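# Four arms unfold a folding crate on the floor

## Task

Take the crate that is lying folded flat on the floor and erect it, so that each of its four walls stands upright and each of its four corner latches is engaged.

## Robot and tools

Setup: four identical i2rt Big YAM arms (arm1, arm2, arm3, arm4), each with six revolute joints, a two-finger gripper and a wrist camera (arm1_cam_wrist to arm4_cam_wrist). Two fixed room cameras, cam_high and cam_low, also watch. All images are 672x504 pixels; wrist cameras are fisheye. A hand reaches roughly 1.0 m out from its joint1 axis.

Frame: one shared scene frame in metres, origin on the floor, +z up. Feet (base_link, each facing its own +x): arm1 at (-0.344, +0.564, 0.400), arm2 at (-0.347, -0.575, 0.384), arm3 at (+0.320, +0.573, 0.372), arm4 at (+0.356, -0.566, 0.334); their quaternions (wxyz) are roughly (0.769,0,0,-0.639), (0.754,0,0,0.657), (0.627,0,0,-0.779), (0.630,0,0,0.777). So arm1 and arm3 sit on the +y side facing toward -y, arm2 and arm4 on the -y side facing +y. The 'hand' point lies between the finger pads, about 1 cm short of the tips; the fingers extend along the hand's +z axis and close along its y axis. hand_target is where the hand would be at the joint targets currently held.

move: arguments arm1, arm2, arm3, arm4 and cameras. Each arm gets its own object; an arm you omit receives nothing new but may keep pushing toward an older target. Inside an arm's object:
- joints: a dictionary of absolute targets by name. joint1_rad -2.879..2.879 (base yaw, positive counter-clockwise seen from above, 0 = along the foot's +x); joint2_rad 0..3.141 (shoulder, 0 = upper arm aimed backward, increasing lifts it up then forward); joint3_rad 0..3.019 (elbow, 0 = folded shut); joint4_rad -1.692..1.57 (hand pitch, positive tips fingers up); joint5_rad -1.57..1.57 (sideways swing, positive to the arm's right); joint6_rad -2.094..2.094 (roll, positive clockwise seen from behind the hand); gripper_m 0..0.093, the fingertip gap in metres.
- target: one list of seven numbers [x, y, z, qw, qx, qy, qz], an absolute hand pose in the scene frame (metres, unit quaternion). The hand travels a straight line from its current hand_target toward it. When target is given, joints may contain only gripper_m.
- speed: top speed of that straight path, 0.002..0.5 m/s (default 0.25); rotation is capped at double that figure in rad/s. Only valid together with target.
- min_time_s: 0.1..8 s, a floor on how long each joint motion of that arm takes; used with joints.
cameras: list of names from the six cameras or "all"; [] for none. A move with no arm arguments just reports full state and images, including the scene number.
All motions in one call start together; hand paths in one call all finish together, paced by the slowest, and last 0.5 to 10 s; a whole action cannot exceed 15 s. Paths ignore obstacles and other arms. Each control step limits the commanded pose to 100 mm and 20 degrees from the measured hand, so expect lag, drift, overshoot of speed near full stretch, and a final error of a centimetre or more. Joint-space moves can swing wide since joints move at different rates.

wait: seconds 0..10, plus optional cameras; commands nothing. zoom_image: camera name and region [x0, y0, x1, y1] in pixels of that camera's latest image, at most 504 by 504. read_manual: returns only licence text. finished_scene: argument scene (this scene's integer); ends it irreversibly, so the crate must stay erect and latched without help.

Reading results: the 'move' line lists each arm sent a motion with 'done' or its worst status. Status words: done; off_target (rested away from target, may still be pushing); time_out (arm could not finish, each joint then holds a nearby target and keeps pushing; on_its_own lists joints still heading there, 'held at' is a target not a reading); not_followed, 'joint command not followed' or 'pose unreachable' (a self/arm-collision check withheld the motion; gripper still acts; withheld poses are discarded). Arms under 'as last shown' were not commanded and show 'not commanded'. The 'pictures' line orders the images, which may lag the state slightly. Joint velocities are in rad/s (gripper m/s); 'within noise' means stationary. Joint torques are total drive output in N m, offset and noisy; numbers 3 and 4 wrap at ±28. On a rigid part gripped hard, gripper_m can read up to 5 mm under its width; closed on nothing it reads 0 to 0.003. Release by commanding well above the reading. If a call is refused or a stop interrupts it, the rest of your calls in that reply are skipped.

Heat: pushing against things, holding loads or staying outstretched warms motors. MOTOR HOT appears at 85 °C; at 100 °C an OVER-TEMPERATURE FAULT drops that arm for 30 s or more, and its keys then say limit_stop_at_motor_heat; resend targets afterward. To relieve a stuck push, command the joint to its reported position.

Cautions: arms do not stop on contact and can press hard. Never let two arms press together or close one gripper on another's fingers; this ends the scene. The clearance check may act late and does not protect fingers, gripper housings or wrist cameras. Avoid hard hits, slamming, dropping or releasing moving parts, and letting parts fall. The simulation keeps running while you think, with arms holding their last command.

Each tool is called after "Request:" as a command line: name --argument value for each argument, lists and objects as JSON in quotes; but a table of rows of numbers goes row by row, as --pt "numbers of a row", without its own name.

## Session

Request:
move

Scene clock: 0.00 s.
Joint torques (N m): no reading
Motor temperatures (°C): arm1=[27 28 28 28 23 23 25] | arm2=[24 25 23 25 28 27 25] | arm3=[26 24 27 24 26 24 27] | arm4=[25 26 26 31 26 25 27]
Heat: arm1: hottest joint2_rad 28 °C; arm2: hottest joint5_rad 28 °C; arm3: hottest joint3_rad 27 °C; arm4: hottest joint4_rad 31 °C.
Joint velocities: within noise
arm1.joint_positions: joint1_rad=-0.585 joint2_rad=+0.620 joint3_rad=+1.408 joint4_rad=-1.557 joint5_rad=+0.191 joint6_rad=-0.040 gripper_m=+0.09396
arm1.joint_status: not commanded
arm1.hand: x=-0.4494 y=+0.3976 z=+0.9080 quat_wxyz=(-0.135, -0.774, -0.490, +0.379) (m; scene frame)
arm1.hand_target: x=-0.4487 y=+0.3992 z=+0.9183 quat_wxyz=(-0.142, -0.770, -0.486, +0.388) (m; scene frame)
arm1.hand_status: not commanded
arm2.joint_positions: joint1_rad=+0.742 joint2_rad=+0.634 joint3_rad=+1.438 joint4_rad=-1.211 joint5_rad=-0.133 joint6_rad=-0.320 gripper_m=+0.09396
arm2.joint_status: not commanded
arm2.hand: x=-0.5071 y=-0.3840 z=+0.9710 quat_wxyz=(-0.284, +0.802, -0.229, -0.472) (m; scene frame)
arm2.hand_target: x=-0.5054 y=-0.3866 z=+0.9838 quat_wxyz=(-0.292, +0.795, -0.226, -0.481) (m; scene frame)
arm2.hand_status: not commanded
arm3.joint_positions: joint1_rad=+0.368 joint2_rad=+0.623 joint3_rad=+1.401 joint4_rad=-1.238 joint5_rad=-0.070 joint6_rad=+0.635 gripper_m=+0.09396
arm3.joint_status: not commanded
arm3.hand: x=+0.3681 y=+0.3300 z=+0.9365 quat_wxyz=(-0.499, -0.717, -0.455, +0.173) (m; scene frame)
arm3.hand_target: x=+0.3677 y=+0.3328 z=+0.9460 quat_wxyz=(-0.508, -0.712, -0.452, +0.176) (m; scene frame)
arm3.hand_status: not commanded
arm4.joint_positions: joint1_rad=+0.790 joint2_rad=+0.548 joint3_rad=+1.366 joint4_rad=-1.267 joint5_rad=+0.241 joint6_rad=-0.097 gripper_m=+0.09396
arm4.joint_status: not commanded
arm4.hand: x=+0.1989 y=-0.4149 z=+0.8936 quat_wxyz=(-0.270, +0.802, -0.260, -0.465) (m; scene frame)
arm4.hand_target: x=+0.2019 y=-0.4169 z=+0.9028 quat_wxyz=(-0.272, +0.796, -0.260, -0.474) (m; scene frame)
arm4.hand_status: not commanded
pictures: arm1_cam_wrist, arm2_cam_wrist, arm3_cam_wrist, arm4_cam_wrist, cam_high, cam_low

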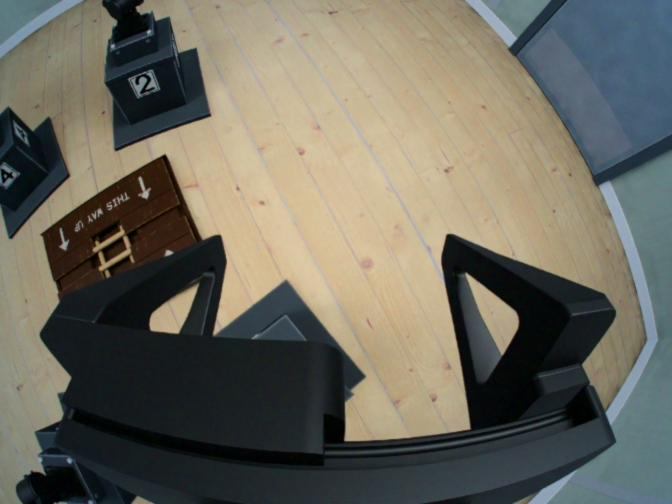

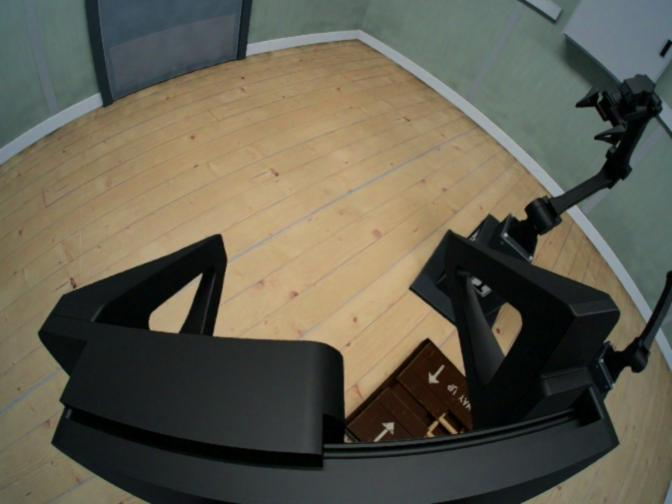

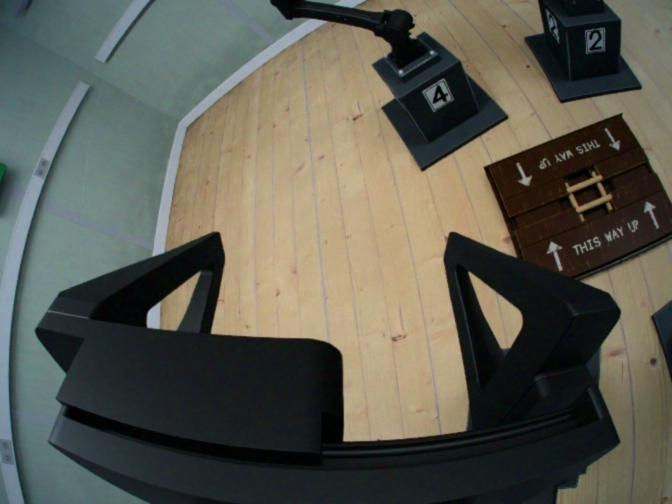

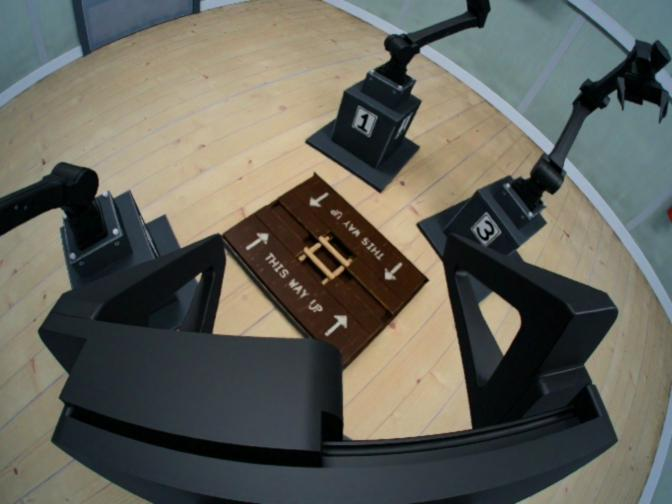

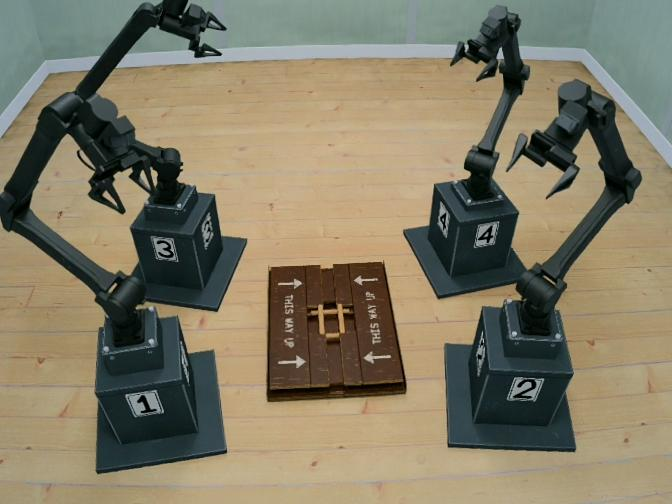

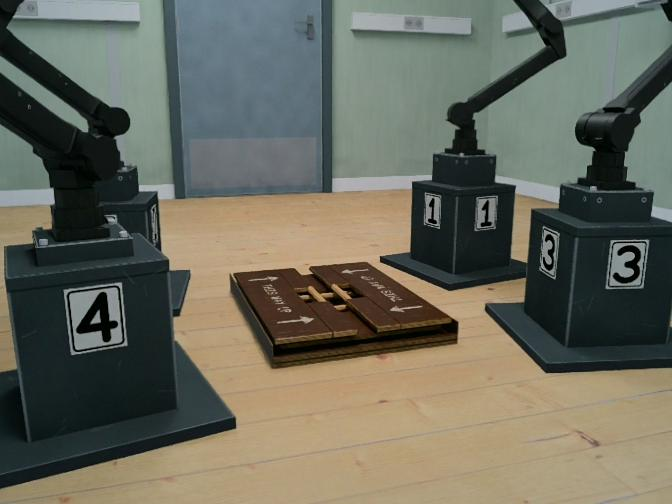

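Request:
zoom_image --camera "cam_high" --region '[240, 240, 430, 420]'

Request:
zoom_image --camera "cam_low" --region '[220, 250, 470, 380]'

Request:
zoom_image --camera "arm4_cam_wrist" --region '[210, 160, 440, 370]'

Request:
zoom_image --camera "arm3_cam_wrist" --region '[470, 100, 672, 290]'

Scaled by 2.653 from the camera's 672x504 image, which has a finer 960x720 frame.

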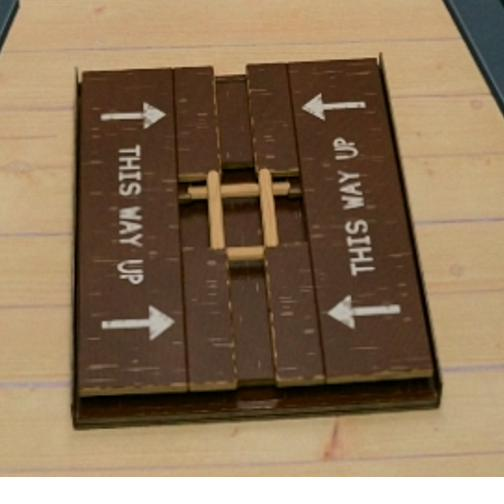

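Scaled by 2.016 from the camera's 672x504 image, which has a finer 960x720 frame.

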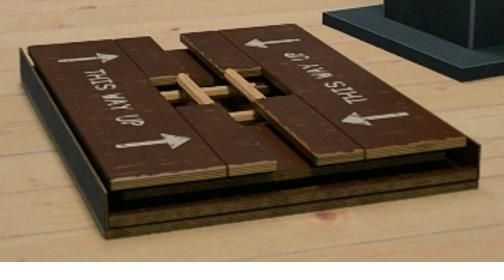

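Scaled by 2.191 from the camera's 672x504 image, which has a finer 960x720 frame.

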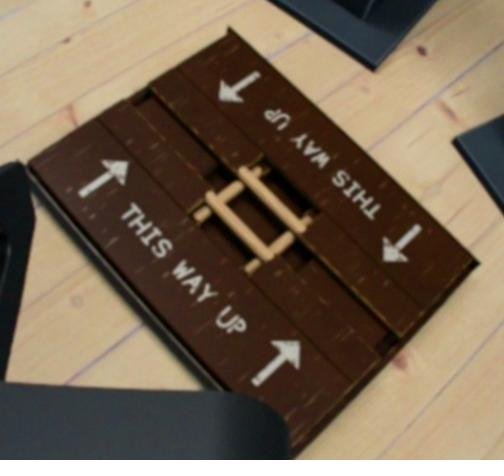

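Scaled by 2.495 from the camera's 672x504 image, which has a finer 960x720 frame.

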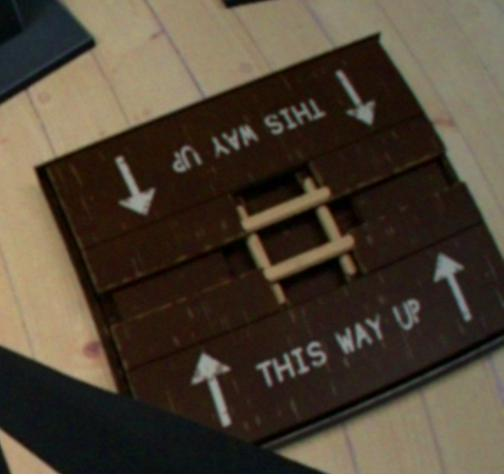

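Request:
move --arm3 '{"target":[0.1,0.15,0.42,0,1,0,0]}' --arm2 '{"target":[-0.1,-0.2,0.42,0,0,1,0]}' --cameras '["arm2_cam_wrist","arm3_cam_wrist","cam_high"]'

Scene clock: 17.97 s.
Joint torques (N m): arm1=[0.09 1.38 8.24 2.18 0.2 0.05] | arm2=[-0.38 -14.27 8.62 -0.08 0.2 0.07] | arm3=[-1.67 -12.34 9.37 0.01 0.32 0.16] | arm4=[1.73 3.31 10.07 1.85 -0.04 0.11]
Motor temperatures (°C): arm1=[27 28 29 28 23 23 25] | arm2=[24 25 24 25 28 27 25] | arm3=[26 24 29 24 26 23 27] | arm4=[25 26 28 31 26 25 27]
Heat: arm1: hottest joint3_rad 29 °C; arm2: hottest joint5_rad 28 °C; arm3: hottest joint3_rad 29 °C; arm4: hottest joint4_rad 31 °C.
move: arm2 off_target; arm3 off_target
Joint velocities: within noise
arm1, arm4: as last shown
arm2.joint_positions: joint1_rad=-0.442 joint2_rad=+1.680 joint3_rad=+1.044 joint4_rad=-0.979 joint5_rad=-0.015 joint6_rad=+0.970 gripper_m=+0.09397
arm2.joint_status: not commanded
arm2.hand: x=-0.1152 y=-0.2166 z=+0.4092 quat_wxyz=(+0.018, +0.011, -1.000, +0.014) (m; scene frame)
arm2.hand_target: x=-0.1042 y=-0.2047 z=+0.4192 quat_wxyz=(+0.010, +0.004, -1.000, +0.005) (m; scene frame)
arm2.hand_status: off_target (0.025 m and 3.0 deg from the pose sent, 0.709 m and 153.5 deg at the start)
arm3.joint_positions: joint1_rad=-0.255 joint2_rad=+1.708 joint3_rad=+1.142 joint4_rad=-1.026 joint5_rad=-0.008 joint6_rad=+1.078 gripper_m=+0.09396
arm3.joint_status: not commanded
arm3.hand: x=+0.1135 y=+0.1647 z=+0.4145 quat_wxyz=(+0.008, -1.000, -0.011, -0.010) (m; scene frame)
arm3.hand_target: x=+0.1009 y=+0.1532 z=+0.4183 quat_wxyz=(+0.003, -1.000, +0.000, -0.005) (m; scene frame)
arm3.hand_status: off_target (0.021 m and 1.9 deg from the pose sent, 0.609 m and 88.4 deg at the start)
pictures: arm2_cam_wrist, arm3_cam_wrist, cam_high

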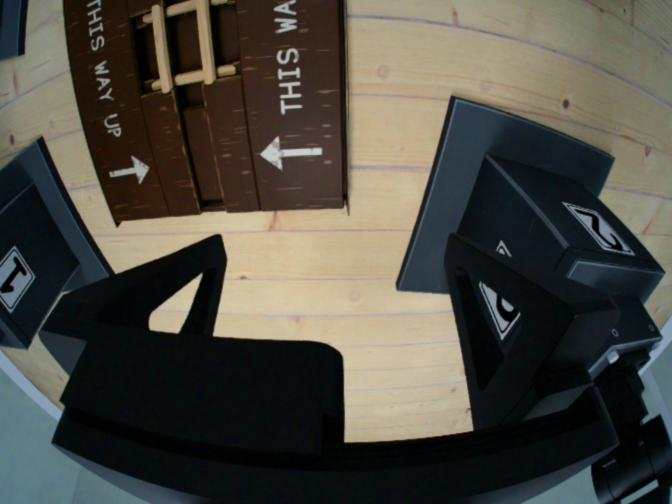

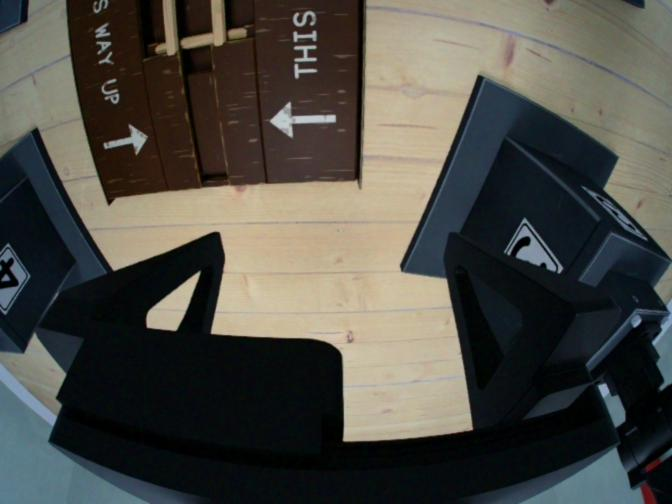

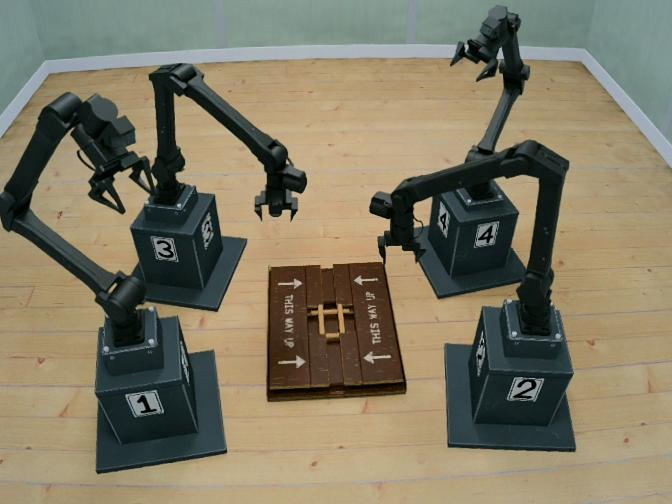

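Request:
move --arm3 '{"target":[-0.06,0.03,0.35,0,1,0,0]}' --arm2 '{"target":[-0.2,-0.38,0.55,0,0,1,0]}' --cameras '["arm3_cam_wrist","cam_low"]'

Request:
zoom_image --camera "arm3_cam_wrist" --region '[180, 50, 500, 350]'

Scene clock: 31.10 s.
Joint torques (N m): arm1=[-0.32 1.61 8.18 2.1 0.22 0.08] | arm2=[-0.79 -5.89 7.83 -0.08 0.17 -0.13] | arm3=[-1.08 -18.08 10.11 -0.09 0.35 -0.06] | arm4=[1.79 3.31 10.09 1.85 -0.04 0.11]
Motor temperatures (°C): arm1=[27 28 30 28 23 23 25] | arm2=[24 25 25 25 28 27 25] | arm3=[26 24 30 24 26 23 27] | arm4=[25 26 29 31 26 25 27]
Heat: arm1: hottest joint3_rad 30 °C; arm2: hottest joint5_rad 28 °C; arm3: hottest joint3_rad 30 °C; arm4: hottest joint4_rad 31 °C.
move: arm2 done; arm3 off_target
Joint velocities: within noise
arm1, arm4: as last shown
arm2.joint_positions: joint1_rad=-0.497 joint2_rad=+0.995 joint3_rad=+0.792 joint4_rad=-1.377 joint5_rad=-0.004 joint6_rad=+0.949 gripper_m=+0.09397
arm2.joint_status: not commanded
arm2.hand: x=-0.2022 y=-0.3779 z=+0.5447 quat_wxyz=(+0.004, -0.006, -1.000, +0.002) (m; scene frame)
arm2.hand_target: x=-0.1995 y=-0.3784 z=+0.5505 quat_wxyz=(+0.000, -0.005, -1.000, -0.001) (m; scene frame)
arm2.hand_status: done (0.006 m and 0.8 deg from the pose sent, 0.232 m and 3.0 deg at the start)
arm3.joint_positions: joint1_rad=-0.386 joint2_rad=+2.216 joint3_rad=+1.783 joint4_rad=-1.135 joint5_rad=-0.003 joint6_rad=+0.975 gripper_m=+0.09396
arm3.joint_status: not commanded
arm3.hand: x=-0.0484 y=+0.0366 z=+0.3547 quat_wxyz=(-0.002, -1.000, +0.003, -0.002) (m; scene frame)
arm3.hand_target: x=-0.0599 y=+0.0307 z=+0.3483 quat_wxyz=(-0.002, -1.000, +0.002, +0.000) (m; scene frame)
arm3.hand_status: off_target (0.014 m and 0.5 deg from the pose sent, 0.229 m and 1.9 deg at the start)
pictures: arm3_cam_wrist, cam_low

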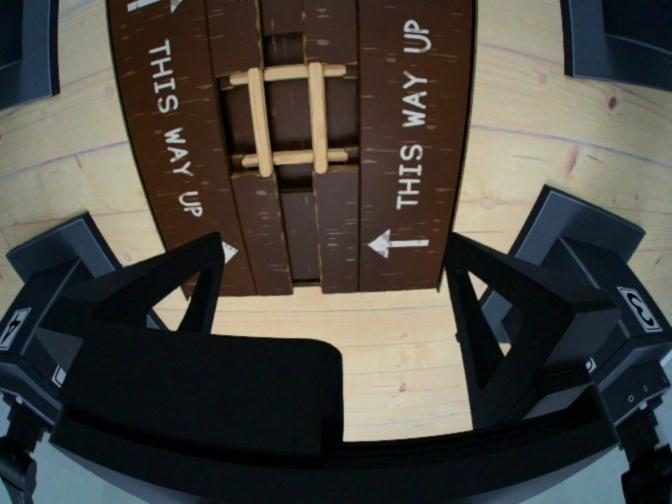

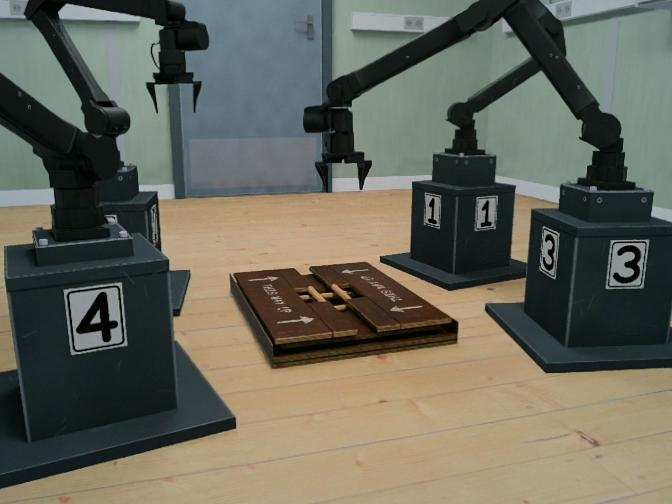

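Scaled by 1.575 from the camera's 672x504 image, which has a finer 960x720 frame.

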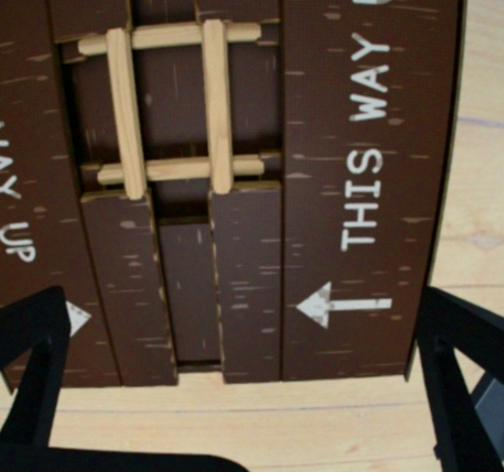

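Request:
move --arm3 '{"target":[-0.015,0.023,0.14,0,1,0,0],"joints":{"gripper_m":0.045}}' --cameras '["arm3_cam_wrist","cam_low"]'

Request:
zoom_image --camera "arm3_cam_wrist" --region '[200, 50, 460, 320]'

Scene clock: 37.40 s.
Joint torques (N m): arm1=[0.15 1.9 8.13 2.18 0.21 0.09] | arm2=[-0.85 -5.83 7.84 -0.05 0.18 -0.13] | arm3=[-0.03 -18.61 7.42 0.72 0.3 0.17] | arm4=[1.73 3.25 10.07 1.85 -0.04 0.11]
Motor temperatures (°C): arm1=[27 28 30 28 23 23 25] | arm2=[24 26 26 25 28 26 25] | arm3=[26 25 31 24 26 23 27] | arm4=[25 26 29 31 26 25 27]
Heat: arm1: hottest joint3_rad 30 °C; arm2: hottest joint5_rad 28 °C; arm3: hottest joint3_rad 31 °C; arm4: hottest joint4_rad 31 °C.
move: arm3 off_target
Joint velocities: within noise
arm1, arm2, arm4: as last shown
arm3.joint_positions: joint1_rad=-0.333 joint2_rad=+2.513 joint3_rad=+1.717 joint4_rad=-0.794 joint5_rad=+0.000 joint6_rad=+1.009 gripper_m=+0.04513
arm3.joint_status: all done
arm3.hand: x=-0.0081 y=+0.0357 z=+0.1478 quat_wxyz=(+0.008, -1.000, -0.007, -0.006) (m; scene frame)
arm3.hand_target: x=-0.0113 y=+0.0236 z=+0.1411 quat_wxyz=(+0.000, -1.000, -0.005, +0.000) (m; scene frame)
arm3.hand_status: off_target (0.016 m and 1.4 deg from the pose sent, 0.218 m and 0.5 deg at the start)
pictures: arm3_cam_wrist, cam_low

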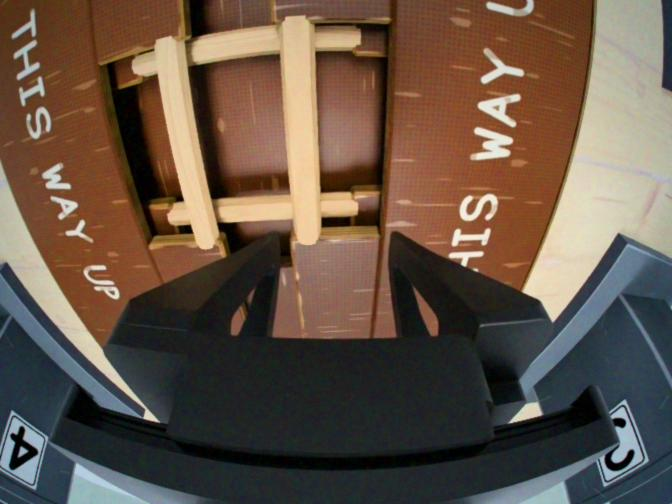

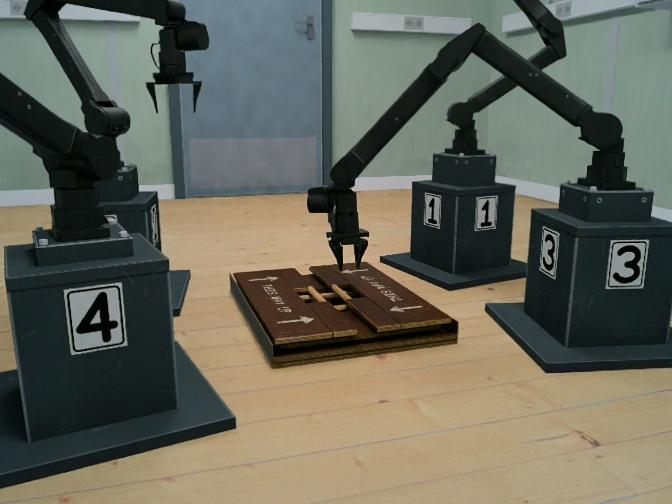

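Scaled by 1.867 from the camera's 672x504 image, which has a finer 960x720 frame.

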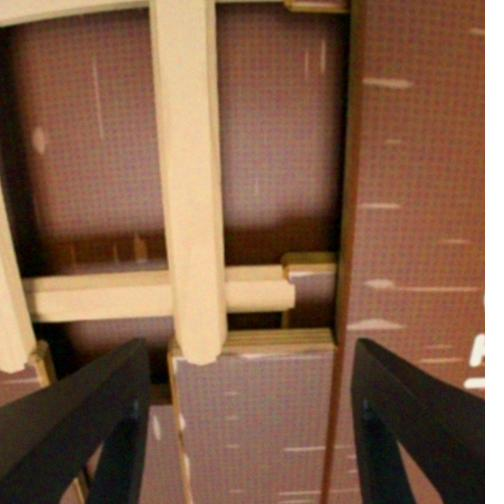

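Request:
move --arm3 '{"target":[-0.02,0.008,0.053,0,1,0,0],"speed":0.1,"joints":{"gripper_m":0.045}}' --cameras '["arm3_cam_wrist","cam_low"]'

Request:
zoom_image --camera "cam_low" --region '[220, 200, 470, 380]'

Request:
zoom_image --camera "arm3_cam_wrist" --region '[200, 100, 460, 360]'

Scene clock: 41.77 s.
Joint torques (N m): arm1=[0.56 1.67 8.21 2.18 0.25 0.14] | arm2=[-0.79 -5.89 7.83 -0.05 0.18 -0.13] | arm3=[0.26 -19.08 7.53 0.47 0.28 0.15] | arm4=[1.67 3.25 10.07 1.85 -0.04 0.11]
Motor temperatures (°C): arm1=[27 28 30 28 23 23 25] | arm2=[24 26 26 25 28 26 25] | arm3=[26 25 30 24 26 23 27] | arm4=[25 26 30 31 26 25 27]
Heat: arm1: hottest joint3_rad 30 °C; arm2: hottest joint5_rad 28 °C; arm3: hottest joint3_rad 30 °C; arm4: hottest joint4_rad 31 °C.
move: arm3 off_target
Joint velocities: within noise
arm1, arm2, arm4: as last shown
arm3.joint_positions: joint1_rad=-0.337 joint2_rad=+2.719 joint3_rad=+1.897 joint4_rad=-0.753 joint5_rad=+0.000 joint6_rad=+1.018 gripper_m=+0.04513
arm3.joint_status: all done
arm3.hand: x=-0.0226 y=+0.0172 z=+0.0666 quat_wxyz=(+0.002, -1.000, +0.000, -0.002) (m; scene frame)
arm3.hand_target: x=-0.0215 y=+0.0114 z=+0.0526 quat_wxyz=(+0.000, -1.000, +0.002, +0.000) (m; scene frame)
arm3.hand_status: off_target (0.017 m and 0.3 deg from the pose sent, 0.099 m and 1.4 deg at the start)
pictures: arm3_cam_wrist, cam_low

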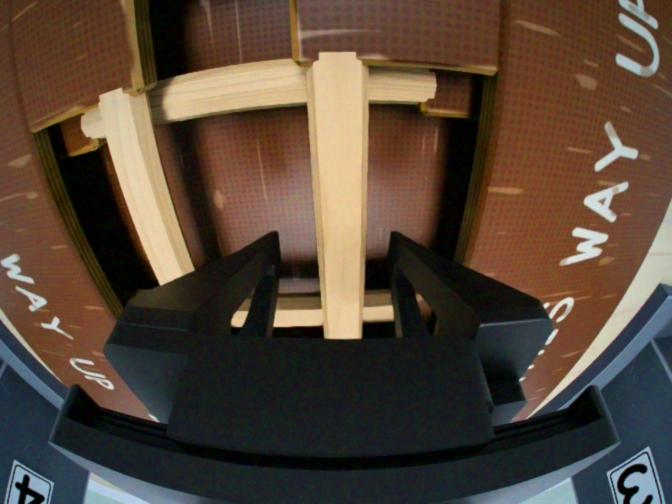

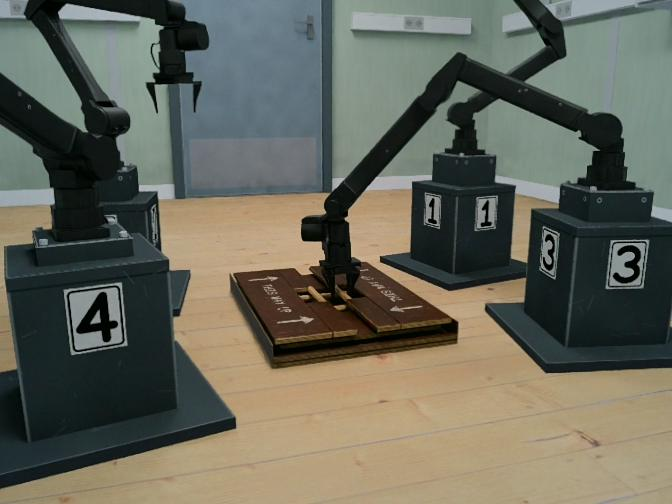

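Scaled by 2.016 from the camera's 672x504 image, which has a finer 960x720 frame.

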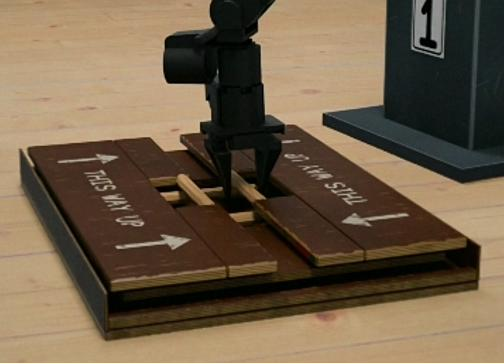

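Scaled by 1.938 from the camera's 672x504 image, which has a finer 960x720 frame.

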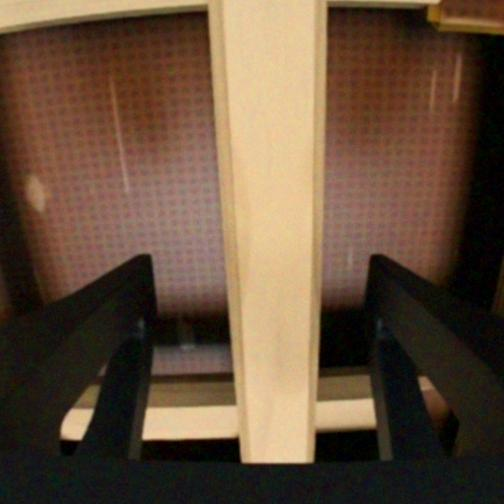

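Request:
move --arm3 '{"target":[-0.02,0.009,0.046,0,1,0,0],"speed":0.1}'

Request:
move --arm3 '{"joints":{"gripper_m":0.01}}' --cameras '["arm3_cam_wrist"]'

Scene clock: 45.03 s.
Joint torques (N m): arm1=[0.21 1.14 8.32 2.04 0.23 0.07] | arm2=[-0.79 -5.89 7.83 -0.06 0.17 -0.13] | arm3=[0.38 -19.49 7.54 0.77 0.3 0.13] | arm4=[1.73 3.31 10.07 1.85 -0.03 0.11]
Motor temperatures (°C): arm1=[27 28 30 28 23 23 25] | arm2=[24 26 26 25 28 26 25] | arm3=[26 25 30 24 26 23 27] | arm4=[25 26 30 31 26 25 27]
Heat: arm1: hottest joint3_rad 30 °C; arm2: hottest joint5_rad 28 °C; arm3: hottest joint3_rad 30 °C; arm4: hottest joint4_rad 31 °C.
move: arm3 off_target
Joint velocities: within noise
arm1, arm2, arm4: as last shown
arm3.joint_positions: joint1_rad=-0.337 joint2_rad=+2.730 joint3_rad=+1.904 joint4_rad=-0.753 joint5_rad=+0.000 joint6_rad=+1.018 gripper_m=+0.04513
arm3.joint_status: not commanded
arm3.hand: x=-0.0223 y=+0.0178 z=+0.0618 quat_wxyz=(+0.003, -1.000, +0.000, -0.003) (m; scene frame)
arm3.hand_target: x=-0.0197 y=+0.0096 z=+0.0469 quat_wxyz=(+0.000, -1.000, +0.000, +0.000) (m; scene frame)
arm3.hand_status: off_target (0.018 m and 0.5 deg from the pose sent, 0.022 m and 0.3 deg at the start)
pictures: none

Scene clock: 45.70 s.
Joint torques (N m): arm1=[0.09 2.32 8.12 2.11 0.21 0.05] | arm2=[-0.91 -5.95 7.83 -0.05 0.17 -0.13] | arm3=[0.38 -19.43 7.38 0.92 0.16 0.27] | arm4=[1.73 3.31 10.07 1.85 -0.04 0.11]
Motor temperatures (°C): arm1=[27 28 30 28 23 23 25] | arm2=[24 26 26 25 28 26 25] | arm3=[26 25 30 24 26 23 27] | arm4=[25 26 30 31 26 25 27]
Heat: arm1: hottest joint3_rad 30 °C; arm2: hottest joint5_rad 28 °C; arm3: hottest joint3_rad 30 °C; arm4: hottest joint4_rad 31 °C.
move: arm3 off_target
Joint velocities: within noise
arm1, arm2, arm4: as last shown
arm3.joint_positions: joint1_rad=-0.337 joint2_rad=+2.730 joint3_rad=+1.906 joint4_rad=-0.757 joint5_rad=+0.011 joint6_rad=+1.009 gripper_m=+0.01689
arm3.joint_status: gripper_m off_target (ended at +0.01693, target +0.01000)
arm3.hand: x=-0.0237 y=+0.0190 z=+0.0622 quat_wxyz=(+0.007, -1.000, -0.005, +0.000) (m; scene frame)
arm3.hand_target: x=-0.0212 y=+0.0097 z=+0.0476 quat_wxyz=(+0.001, -1.000, +0.000, +0.004) (m; scene frame)
arm3.hand_status: not commanded
pictures: arm3_cam_wrist

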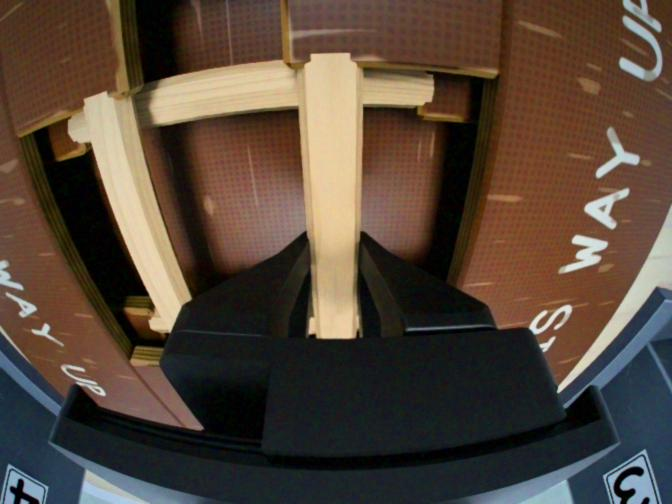

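Request:
move --arm3 '{"target":[-0.022,0.028,0.124,0.148,0.989,0,0],"speed":0.15,"joints":{"gripper_m":0.008}}'

Request:
move --arm3 '{"target":[-0.022,0.0625,0.182,0.292,0.956,0,0],"speed":0.15}' --cameras '["arm3_cam_wrist","cam_low","cam_high"]'

Scene clock: 50.03 s.
Joint torques (N m): arm1=[-0.03 1.61 8.35 2.22 0.23 0.08] | arm2=[-0.79 -5.89 7.83 -0.08 0.18 -0.13] | arm3=[-1.14 -22.3 2.63 0.76 -0.32 0.15] | arm4=[1.73 3.25 10.07 1.85 -0.04 0.11]
Motor temperatures (°C): arm1=[27 28 31 28 23 23 25] | arm2=[24 26 26 25 28 26 25] | arm3=[26 26 31 24 26 23 27] | arm4=[25 26 30 31 26 25 27]
Heat: arm1: hottest joint3_rad 31 °C; arm2: hottest joint5_rad 28 °C; arm3: hottest joint3_rad 31 °C; arm4: hottest joint4_rad 31 °C.
move: arm3 off_target
Joint velocities: within noise
arm1, arm2, arm4: as last shown
arm3.joint_positions: joint1_rad=-0.385 joint2_rad=+2.519 joint3_rad=+1.556 joint4_rad=-0.360 joint5_rad=-0.153 joint6_rad=+0.970 gripper_m=+0.01685
arm3.joint_status: gripper_m off_target (ended at +0.01685, target +0.00800)
arm3.hand: x=-0.0232 y=+0.0246 z=+0.1144 quat_wxyz=(-0.144, -0.989, -0.009, +0.005) (m; scene frame)
arm3.hand_target: x=-0.0222 y=+0.0276 z=+0.1231 quat_wxyz=(-0.148, -0.989, +0.000, +0.000) (m; scene frame)
arm3.hand_status: done (0.010 m and 1.3 deg from the pose sent, 0.062 m and 17.9 deg at the start)
pictures: none

Scene clock: 51.73 s.
Joint torques (N m): arm1=[-0.03 1.26 8.31 2.24 0.24 0.09] | arm2=[-0.85 -5.89 7.84 -0.06 0.17 -0.13] | arm3=[-1.03 -20.66 1.59 0.92 -0.22 0.13] | arm4=[1.73 3.25 10.07 1.87 -0.04 0.11]
Motor temperatures (°C): arm1=[27 28 31 28 23 23 25] | arm2=[24 26 26 25 28 26 25] | arm3=[26 26 30 24 26 23 27] | arm4=[25 26 30 31 26 25 27]
Heat: arm1: hottest joint3_rad 31 °C; arm2: hottest joint5_rad 28 °C; arm3: hottest joint3_rad 30 °C; arm4: hottest joint4_rad 31 °C.
move: arm3 off_target
Joint velocities: within noise
arm1.joint_positions: joint1_rad=-0.585 joint2_rad=+0.620 joint3_rad=+1.408 joint4_rad=-1.557 joint5_rad=+0.191 joint6_rad=-0.040 gripper_m=+0.09396
arm1.joint_status: not commanded
arm1.hand: x=-0.4494 y=+0.3976 z=+0.9080 quat_wxyz=(-0.135, -0.774, -0.490, +0.379) (m; scene frame)
arm1.hand_target: x=-0.4487 y=+0.3992 z=+0.9183 quat_wxyz=(-0.142, -0.770, -0.486, +0.388) (m; scene frame)
arm1.hand_status: not commanded
arm2: as last shown
arm3.joint_positions: joint1_rad=-0.465 joint2_rad=+2.349 joint3_rad=+1.251 joint4_rad=+0.022 joint5_rad=-0.356 joint6_rad=+0.957 gripper_m=+0.01686
arm3.joint_status: not commanded
arm3.hand: x=-0.0238 y=+0.0517 z=+0.1740 quat_wxyz=(-0.296, -0.955, -0.011, +0.007) (m; scene frame)
arm3.hand_target: x=-0.0217 y=+0.0613 z=+0.1813 quat_wxyz=(-0.292, -0.956, +0.000, +0.000) (m; scene frame)
arm3.hand_status: off_target (0.014 m and 1.6 deg from the pose sent, 0.078 m and 17.4 deg at the start)
arm4.joint_positions: joint1_rad=+0.790 joint2_rad=+0.548 joint3_rad=+1.366 joint4_rad=-1.267 joint5_rad=+0.241 joint6_rad=-0.097 gripper_m=+0.09396
arm4.joint_status: not commanded
arm4.hand: x=+0.1989 y=-0.4149 z=+0.8936 quat_wxyz=(-0.270, +0.802, -0.260, -0.465) (m; scene frame)
arm4.hand_target: x=+0.2019 y=-0.4169 z=+0.9028 quat_wxyz=(-0.272, +0.796, -0.260, -0.474) (m; scene frame)
arm4.hand_status: not commanded
pictures: arm3_cam_wrist, cam_high, cam_low

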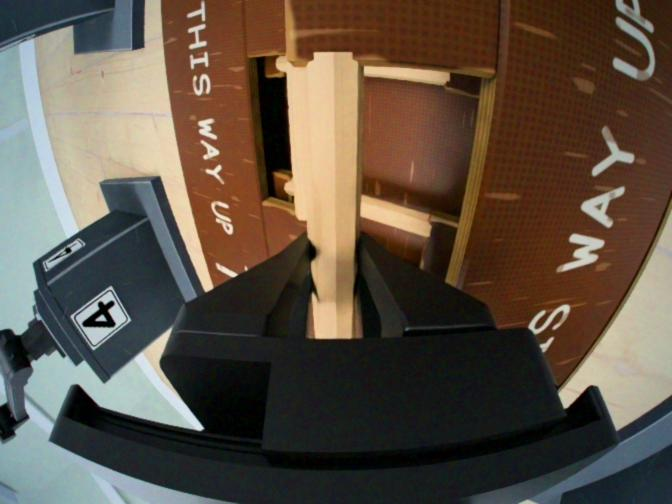

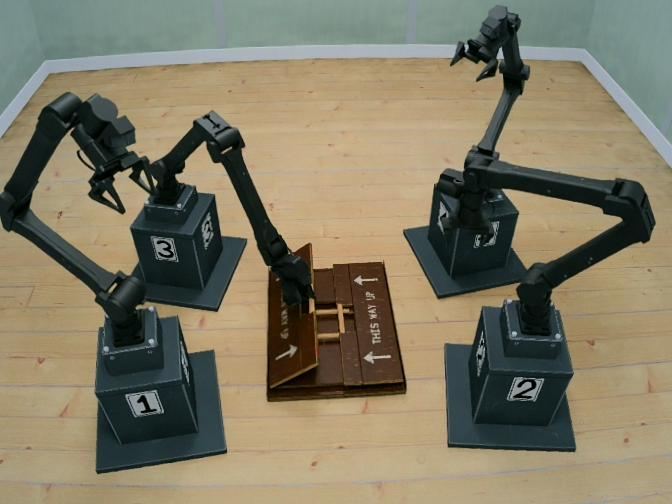

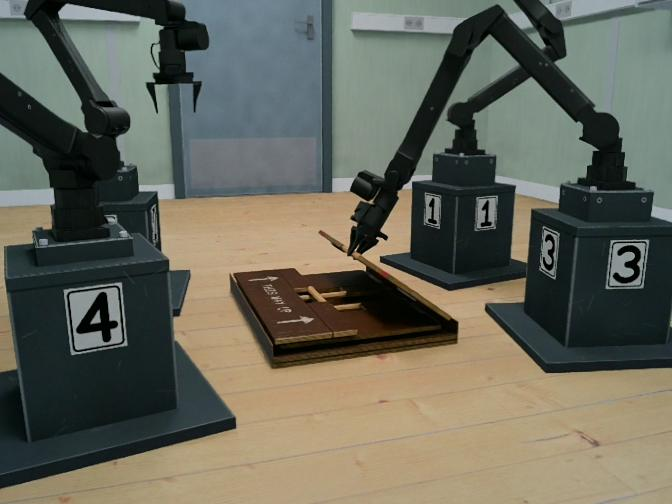

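Request:
move --arm3 '{"target":[-0.022,0.111,0.23,0.431,0.903,0,0],"speed":0.15}'

Request:
move --arm3 '{"target":[-0.022,0.172,0.252,0.559,0.829,0,0],"speed":0.15}'

Request:
move --arm3 '{"target":[-0.022,0.21,0.256,0.626,0.78,0,0],"speed":0.15}' --cameras '["arm3_cam_wrist","cam_low","cam_high"]'

Scene clock: 55.27 s.
Joint torques (N m): arm1=[0.44 1.55 8.2 2.11 0.2 0.08] | arm2=[-0.79 -5.89 7.84 -0.05 0.17 -0.13] | arm3=[-1.67 -18.61 0.62 1.69 -0.52 0.19] | arm4=[1.79 3.25 10.07 1.85 -0.04 0.11]
Motor temperatures (°C): arm1=[27 28 31 28 23 23 25] | arm2=[24 26 26 25 28 26 25] | arm3=[26 26 30 24 26 23 27] | arm4=[25 26 30 31 26 25 27]
Heat: arm1: hottest joint3_rad 31 °C; arm2: hottest joint5_rad 28 °C; arm3: hottest joint3_rad 30 °C; arm4: hottest joint4_rad 31 °C.
move: arm3 off_target
Joint velocities: within noise
arm1, arm2, arm4: as last shown
arm3.joint_positions: joint1_rad=-0.580 joint2_rad=+2.256 joint3_rad=+1.003 joint4_rad=+0.399 joint5_rad=-0.583 joint6_rad=+0.969 gripper_m=+0.01690
arm3.joint_status: not commanded
arm3.hand: x=-0.0248 y=+0.1012 z=+0.2230 quat_wxyz=(-0.430, -0.903, -0.013, +0.009) (m; scene frame)
arm3.hand_target: x=-0.0213 y=+0.1097 z=+0.2302 quat_wxyz=(-0.431, -0.902, +0.001, -0.001) (m; scene frame)
arm3.hand_status: off_target (0.012 m and 1.8 deg from the pose sent, 0.082 m and 16.7 deg at the start)
pictures: none

Scene clock: 57.10 s.
Joint torques (N m): arm1=[-0.21 1.61 8.38 2.28 0.21 0.05] | arm2=[-0.73 -5.89 7.84 -0.06 0.17 -0.13] | arm3=[-1.32 -15.21 0.42 3.17 -1.03 0.34] | arm4=[1.73 3.31 10.07 1.87 -0.04 0.11]
Motor temperatures (°C): arm1=[27 28 31 28 23 23 25] | arm2=[24 26 26 25 28 26 25] | arm3=[26 26 30 24 26 23 28] | arm4=[25 26 30 31 26 25 27]
Heat: arm1: hottest joint3_rad 31 °C; arm2: hottest joint5_rad 28 °C; arm3: hottest joint3_rad 30 °C; arm4: hottest joint4_rad 31 °C.
move: arm3 off_target
Joint velocities: within noise
arm1, arm4: as last shown
arm2.joint_positions: joint1_rad=-0.497 joint2_rad=+0.995 joint3_rad=+0.792 joint4_rad=-1.377 joint5_rad=-0.004 joint6_rad=+0.949 gripper_m=+0.09397
arm2.joint_status: not commanded
arm2.hand: x=-0.2022 y=-0.3779 z=+0.5447 quat_wxyz=(+0.004, -0.006, -1.000, +0.002) (m; scene frame)
arm2.hand_target: x=-0.1995 y=-0.3784 z=+0.5505 quat_wxyz=(+0.000, -0.005, -1.000, -0.001) (m; scene frame)
arm2.hand_status: not commanded
arm3.joint_positions: joint1_rad=-0.733 joint2_rad=+2.288 joint3_rad=+0.831 joint4_rad=+0.838 joint5_rad=-0.834 joint6_rad=+1.047 gripper_m=+0.01677
arm3.joint_status: not commanded
arm3.hand: x=-0.0276 y=+0.1657 z=+0.2513 quat_wxyz=(-0.552, -0.834, -0.009, +0.013) (m; scene frame)
arm3.hand_target: x=-0.0224 y=+0.1709 z=+0.2527 quat_wxyz=(-0.559, -0.829, +0.001, +0.000) (m; scene frame)
arm3.hand_status: off_target (0.008 m and 2.1 deg from the pose sent, 0.077 m and 17.1 deg at the start)
pictures: none

Scene clock: 58.60 s.
Joint torques (N m): arm1=[-0.15 1.49 8.29 2.07 0.22 0.12] | arm2=[-0.79 -5.83 7.82 -0.05 0.17 -0.13] | arm3=[-1.03 -14.51 -0.77 3.52 -0.9 0.29] | arm4=[1.73 3.31 10.07 1.85 -0.04 0.11]
Motor temperatures (°C): arm1=[27 28 31 28 23 23 25] | arm2=[24 26 26 25 28 26 25] | arm3=[26 26 30 24 26 23 28] | arm4=[25 26 30 31 26 25 27]
Heat: arm1: hottest joint3_rad 31 °C; arm2: hottest joint5_rad 28 °C; arm3: hottest joint3_rad 30 °C; arm4: hottest joint4_rad 31 °C.
move: arm3 done
Joint velocities: within noise
arm1, arm2, arm4: as last shown
arm3.joint_positions: joint1_rad=-0.827 joint2_rad=+2.395 joint3_rad=+0.794 joint4_rad=+1.171 joint5_rad=-0.989 joint6_rad=+1.171 gripper_m=+0.01670
arm3.joint_status: not commanded
arm3.hand: x=-0.0280 y=+0.2020 z=+0.2555 quat_wxyz=(-0.621, -0.784, -0.008, +0.012) (m; scene frame)
arm3.hand_target: x=-0.0221 y=+0.2086 z=+0.2565 quat_wxyz=(-0.626, -0.780, +0.000, +0.000) (m; scene frame)
arm3.hand_status: done (0.010 m and 1.8 deg from the pose sent, 0.045 m and 10.6 deg at the start)
pictures: arm3_cam_wrist, cam_high, cam_low

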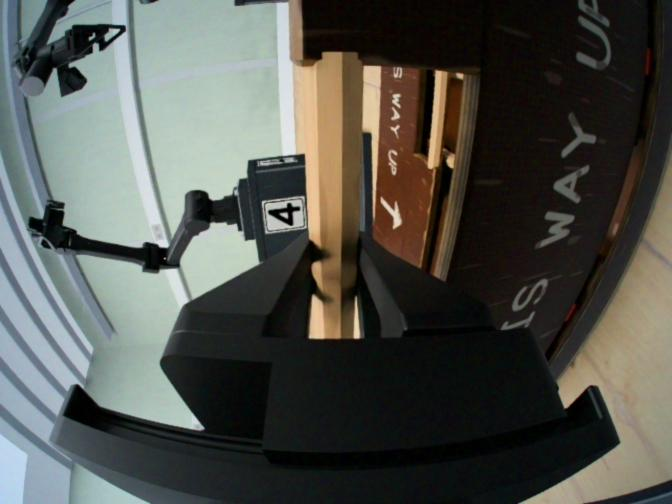

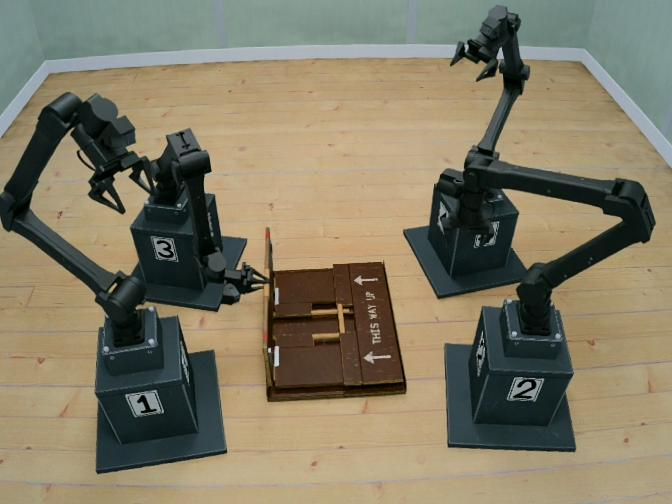

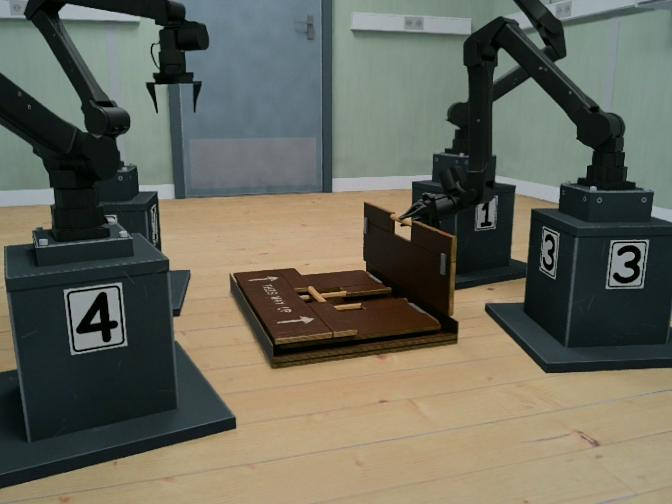

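Request:
move --arm2 '{"target":[-0.02,-0.045,0.13,0,0,1,0],"joints":{"gripper_m":0.045}}' --cameras '["arm2_cam_wrist"]'

Scene clock: 63.20 s.
Joint torques (N m): arm1=[0.5 1.44 8.24 2.14 0.23 0.1] | arm2=[0.09 -23.3 6.84 0.12 0.2 0.07] | arm3=[-1.32 -14.51 -0.84 3.44 -0.9 0.32] | arm4=[1.73 3.31 10.09 1.85 -0.04 0.11]
Motor temperatures (°C): arm1=[27 28 31 28 23 23 25] | arm2=[24 26 26 25 28 26 25] | arm3=[26 26 30 24 27 23 28] | arm4=[25 26 30 31 26 25 27]
Heat: arm1: hottest joint3_rad 31 °C; arm2: hottest joint5_rad 28 °C; arm3: hottest joint3_rad 30 °C; arm4: hottest joint4_rad 31 °C.
move: arm2 off_target
Joint velocities: within noise
arm1, arm3, arm4: as last shown
arm2.joint_positions: joint1_rad=-0.416 joint2_rad=+2.545 joint3_rad=+1.644 joint4_rad=-0.688 joint5_rad=-0.002 joint6_rad=+0.998 gripper_m=+0.04513
arm2.joint_status: all done
arm2.hand: x=-0.0288 y=-0.0595 z=+0.1239 quat_wxyz=(+0.006, +0.010, -1.000, +0.007) (m; scene frame)
arm2.hand_target: x=-0.0254 y=-0.0465 z=+0.1283 quat_wxyz=(+0.000, +0.010, -1.000, +0.001) (m; scene frame)
arm2.hand_status: off_target (0.018 m and 1.6 deg from the pose sent, 0.562 m and 0.8 deg at the start)
pictures: arm2_cam_wrist

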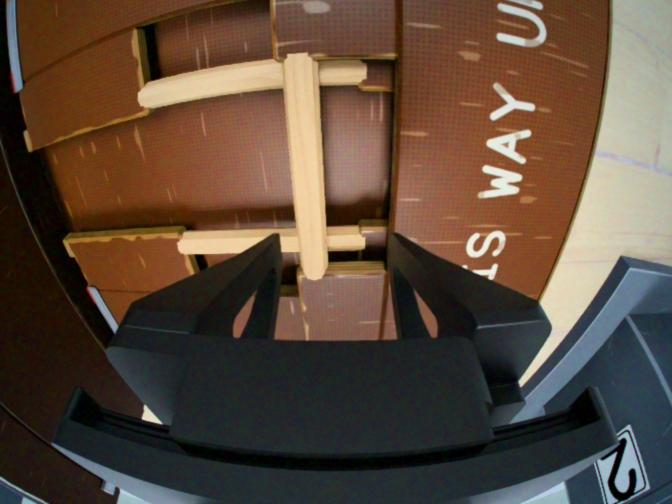

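Request:
move --arm2 '{"target":[-0.012,-0.034,0.052,0,0,1,0],"speed":0.1}' --cameras '["arm2_cam_wrist"]'

Scene clock: 74.87 s.
Joint torques (N m): arm1=[0.5 1.14 8.28 2.14 0.25 0.07] | arm2=[-0.15 -24 6.74 0.51 0.16 0.07] | arm3=[-1.08 -14.21 -0.83 3.3 -0.91 0.32] | arm4=[1.73 3.31 10.07 1.85 -0.04 0.11]
Motor temperatures (°C): arm1=[27 28 31 28 23 23 25] | arm2=[24 26 26 24 28 26 25] | arm3=[26 26 29 24 27 23 28] | arm4=[25 26 31 31 26 25 27]
Heat: arm1: hottest joint3_rad 31 °C; arm2: hottest joint5_rad 28 °C; arm3: hottest joint3_rad 29 °C; arm4: hottest joint3_rad 31 °C.
move: arm2 off_target
Joint velocities: within noise
arm1, arm3, arm4: as last shown
arm2.joint_positions: joint1_rad=-0.416 joint2_rad=+2.736 joint3_rad=+1.814 joint4_rad=-0.680 joint5_rad=-0.002 joint6_rad=+1.010 gripper_m=+0.04513
arm2.joint_status: not commanded
arm2.hand: x=-0.0213 y=-0.0474 z=+0.0500 quat_wxyz=(+0.009, +0.004, -1.000, +0.012) (m; scene frame)
arm2.hand_target: x=-0.0126 y=-0.0347 z=+0.0524 quat_wxyz=(+0.000, +0.000, -1.000, +0.000) (m; scene frame)
arm2.hand_status: off_target (0.016 m and 1.8 deg from the pose sent, 0.078 m and 1.6 deg at the start)
pictures: arm2_cam_wrist

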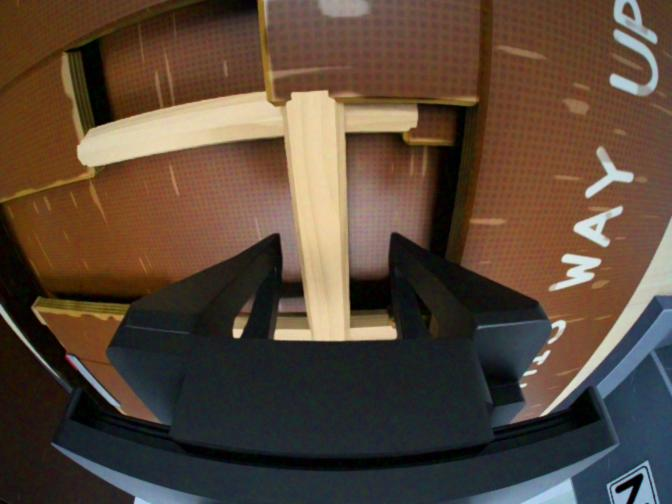

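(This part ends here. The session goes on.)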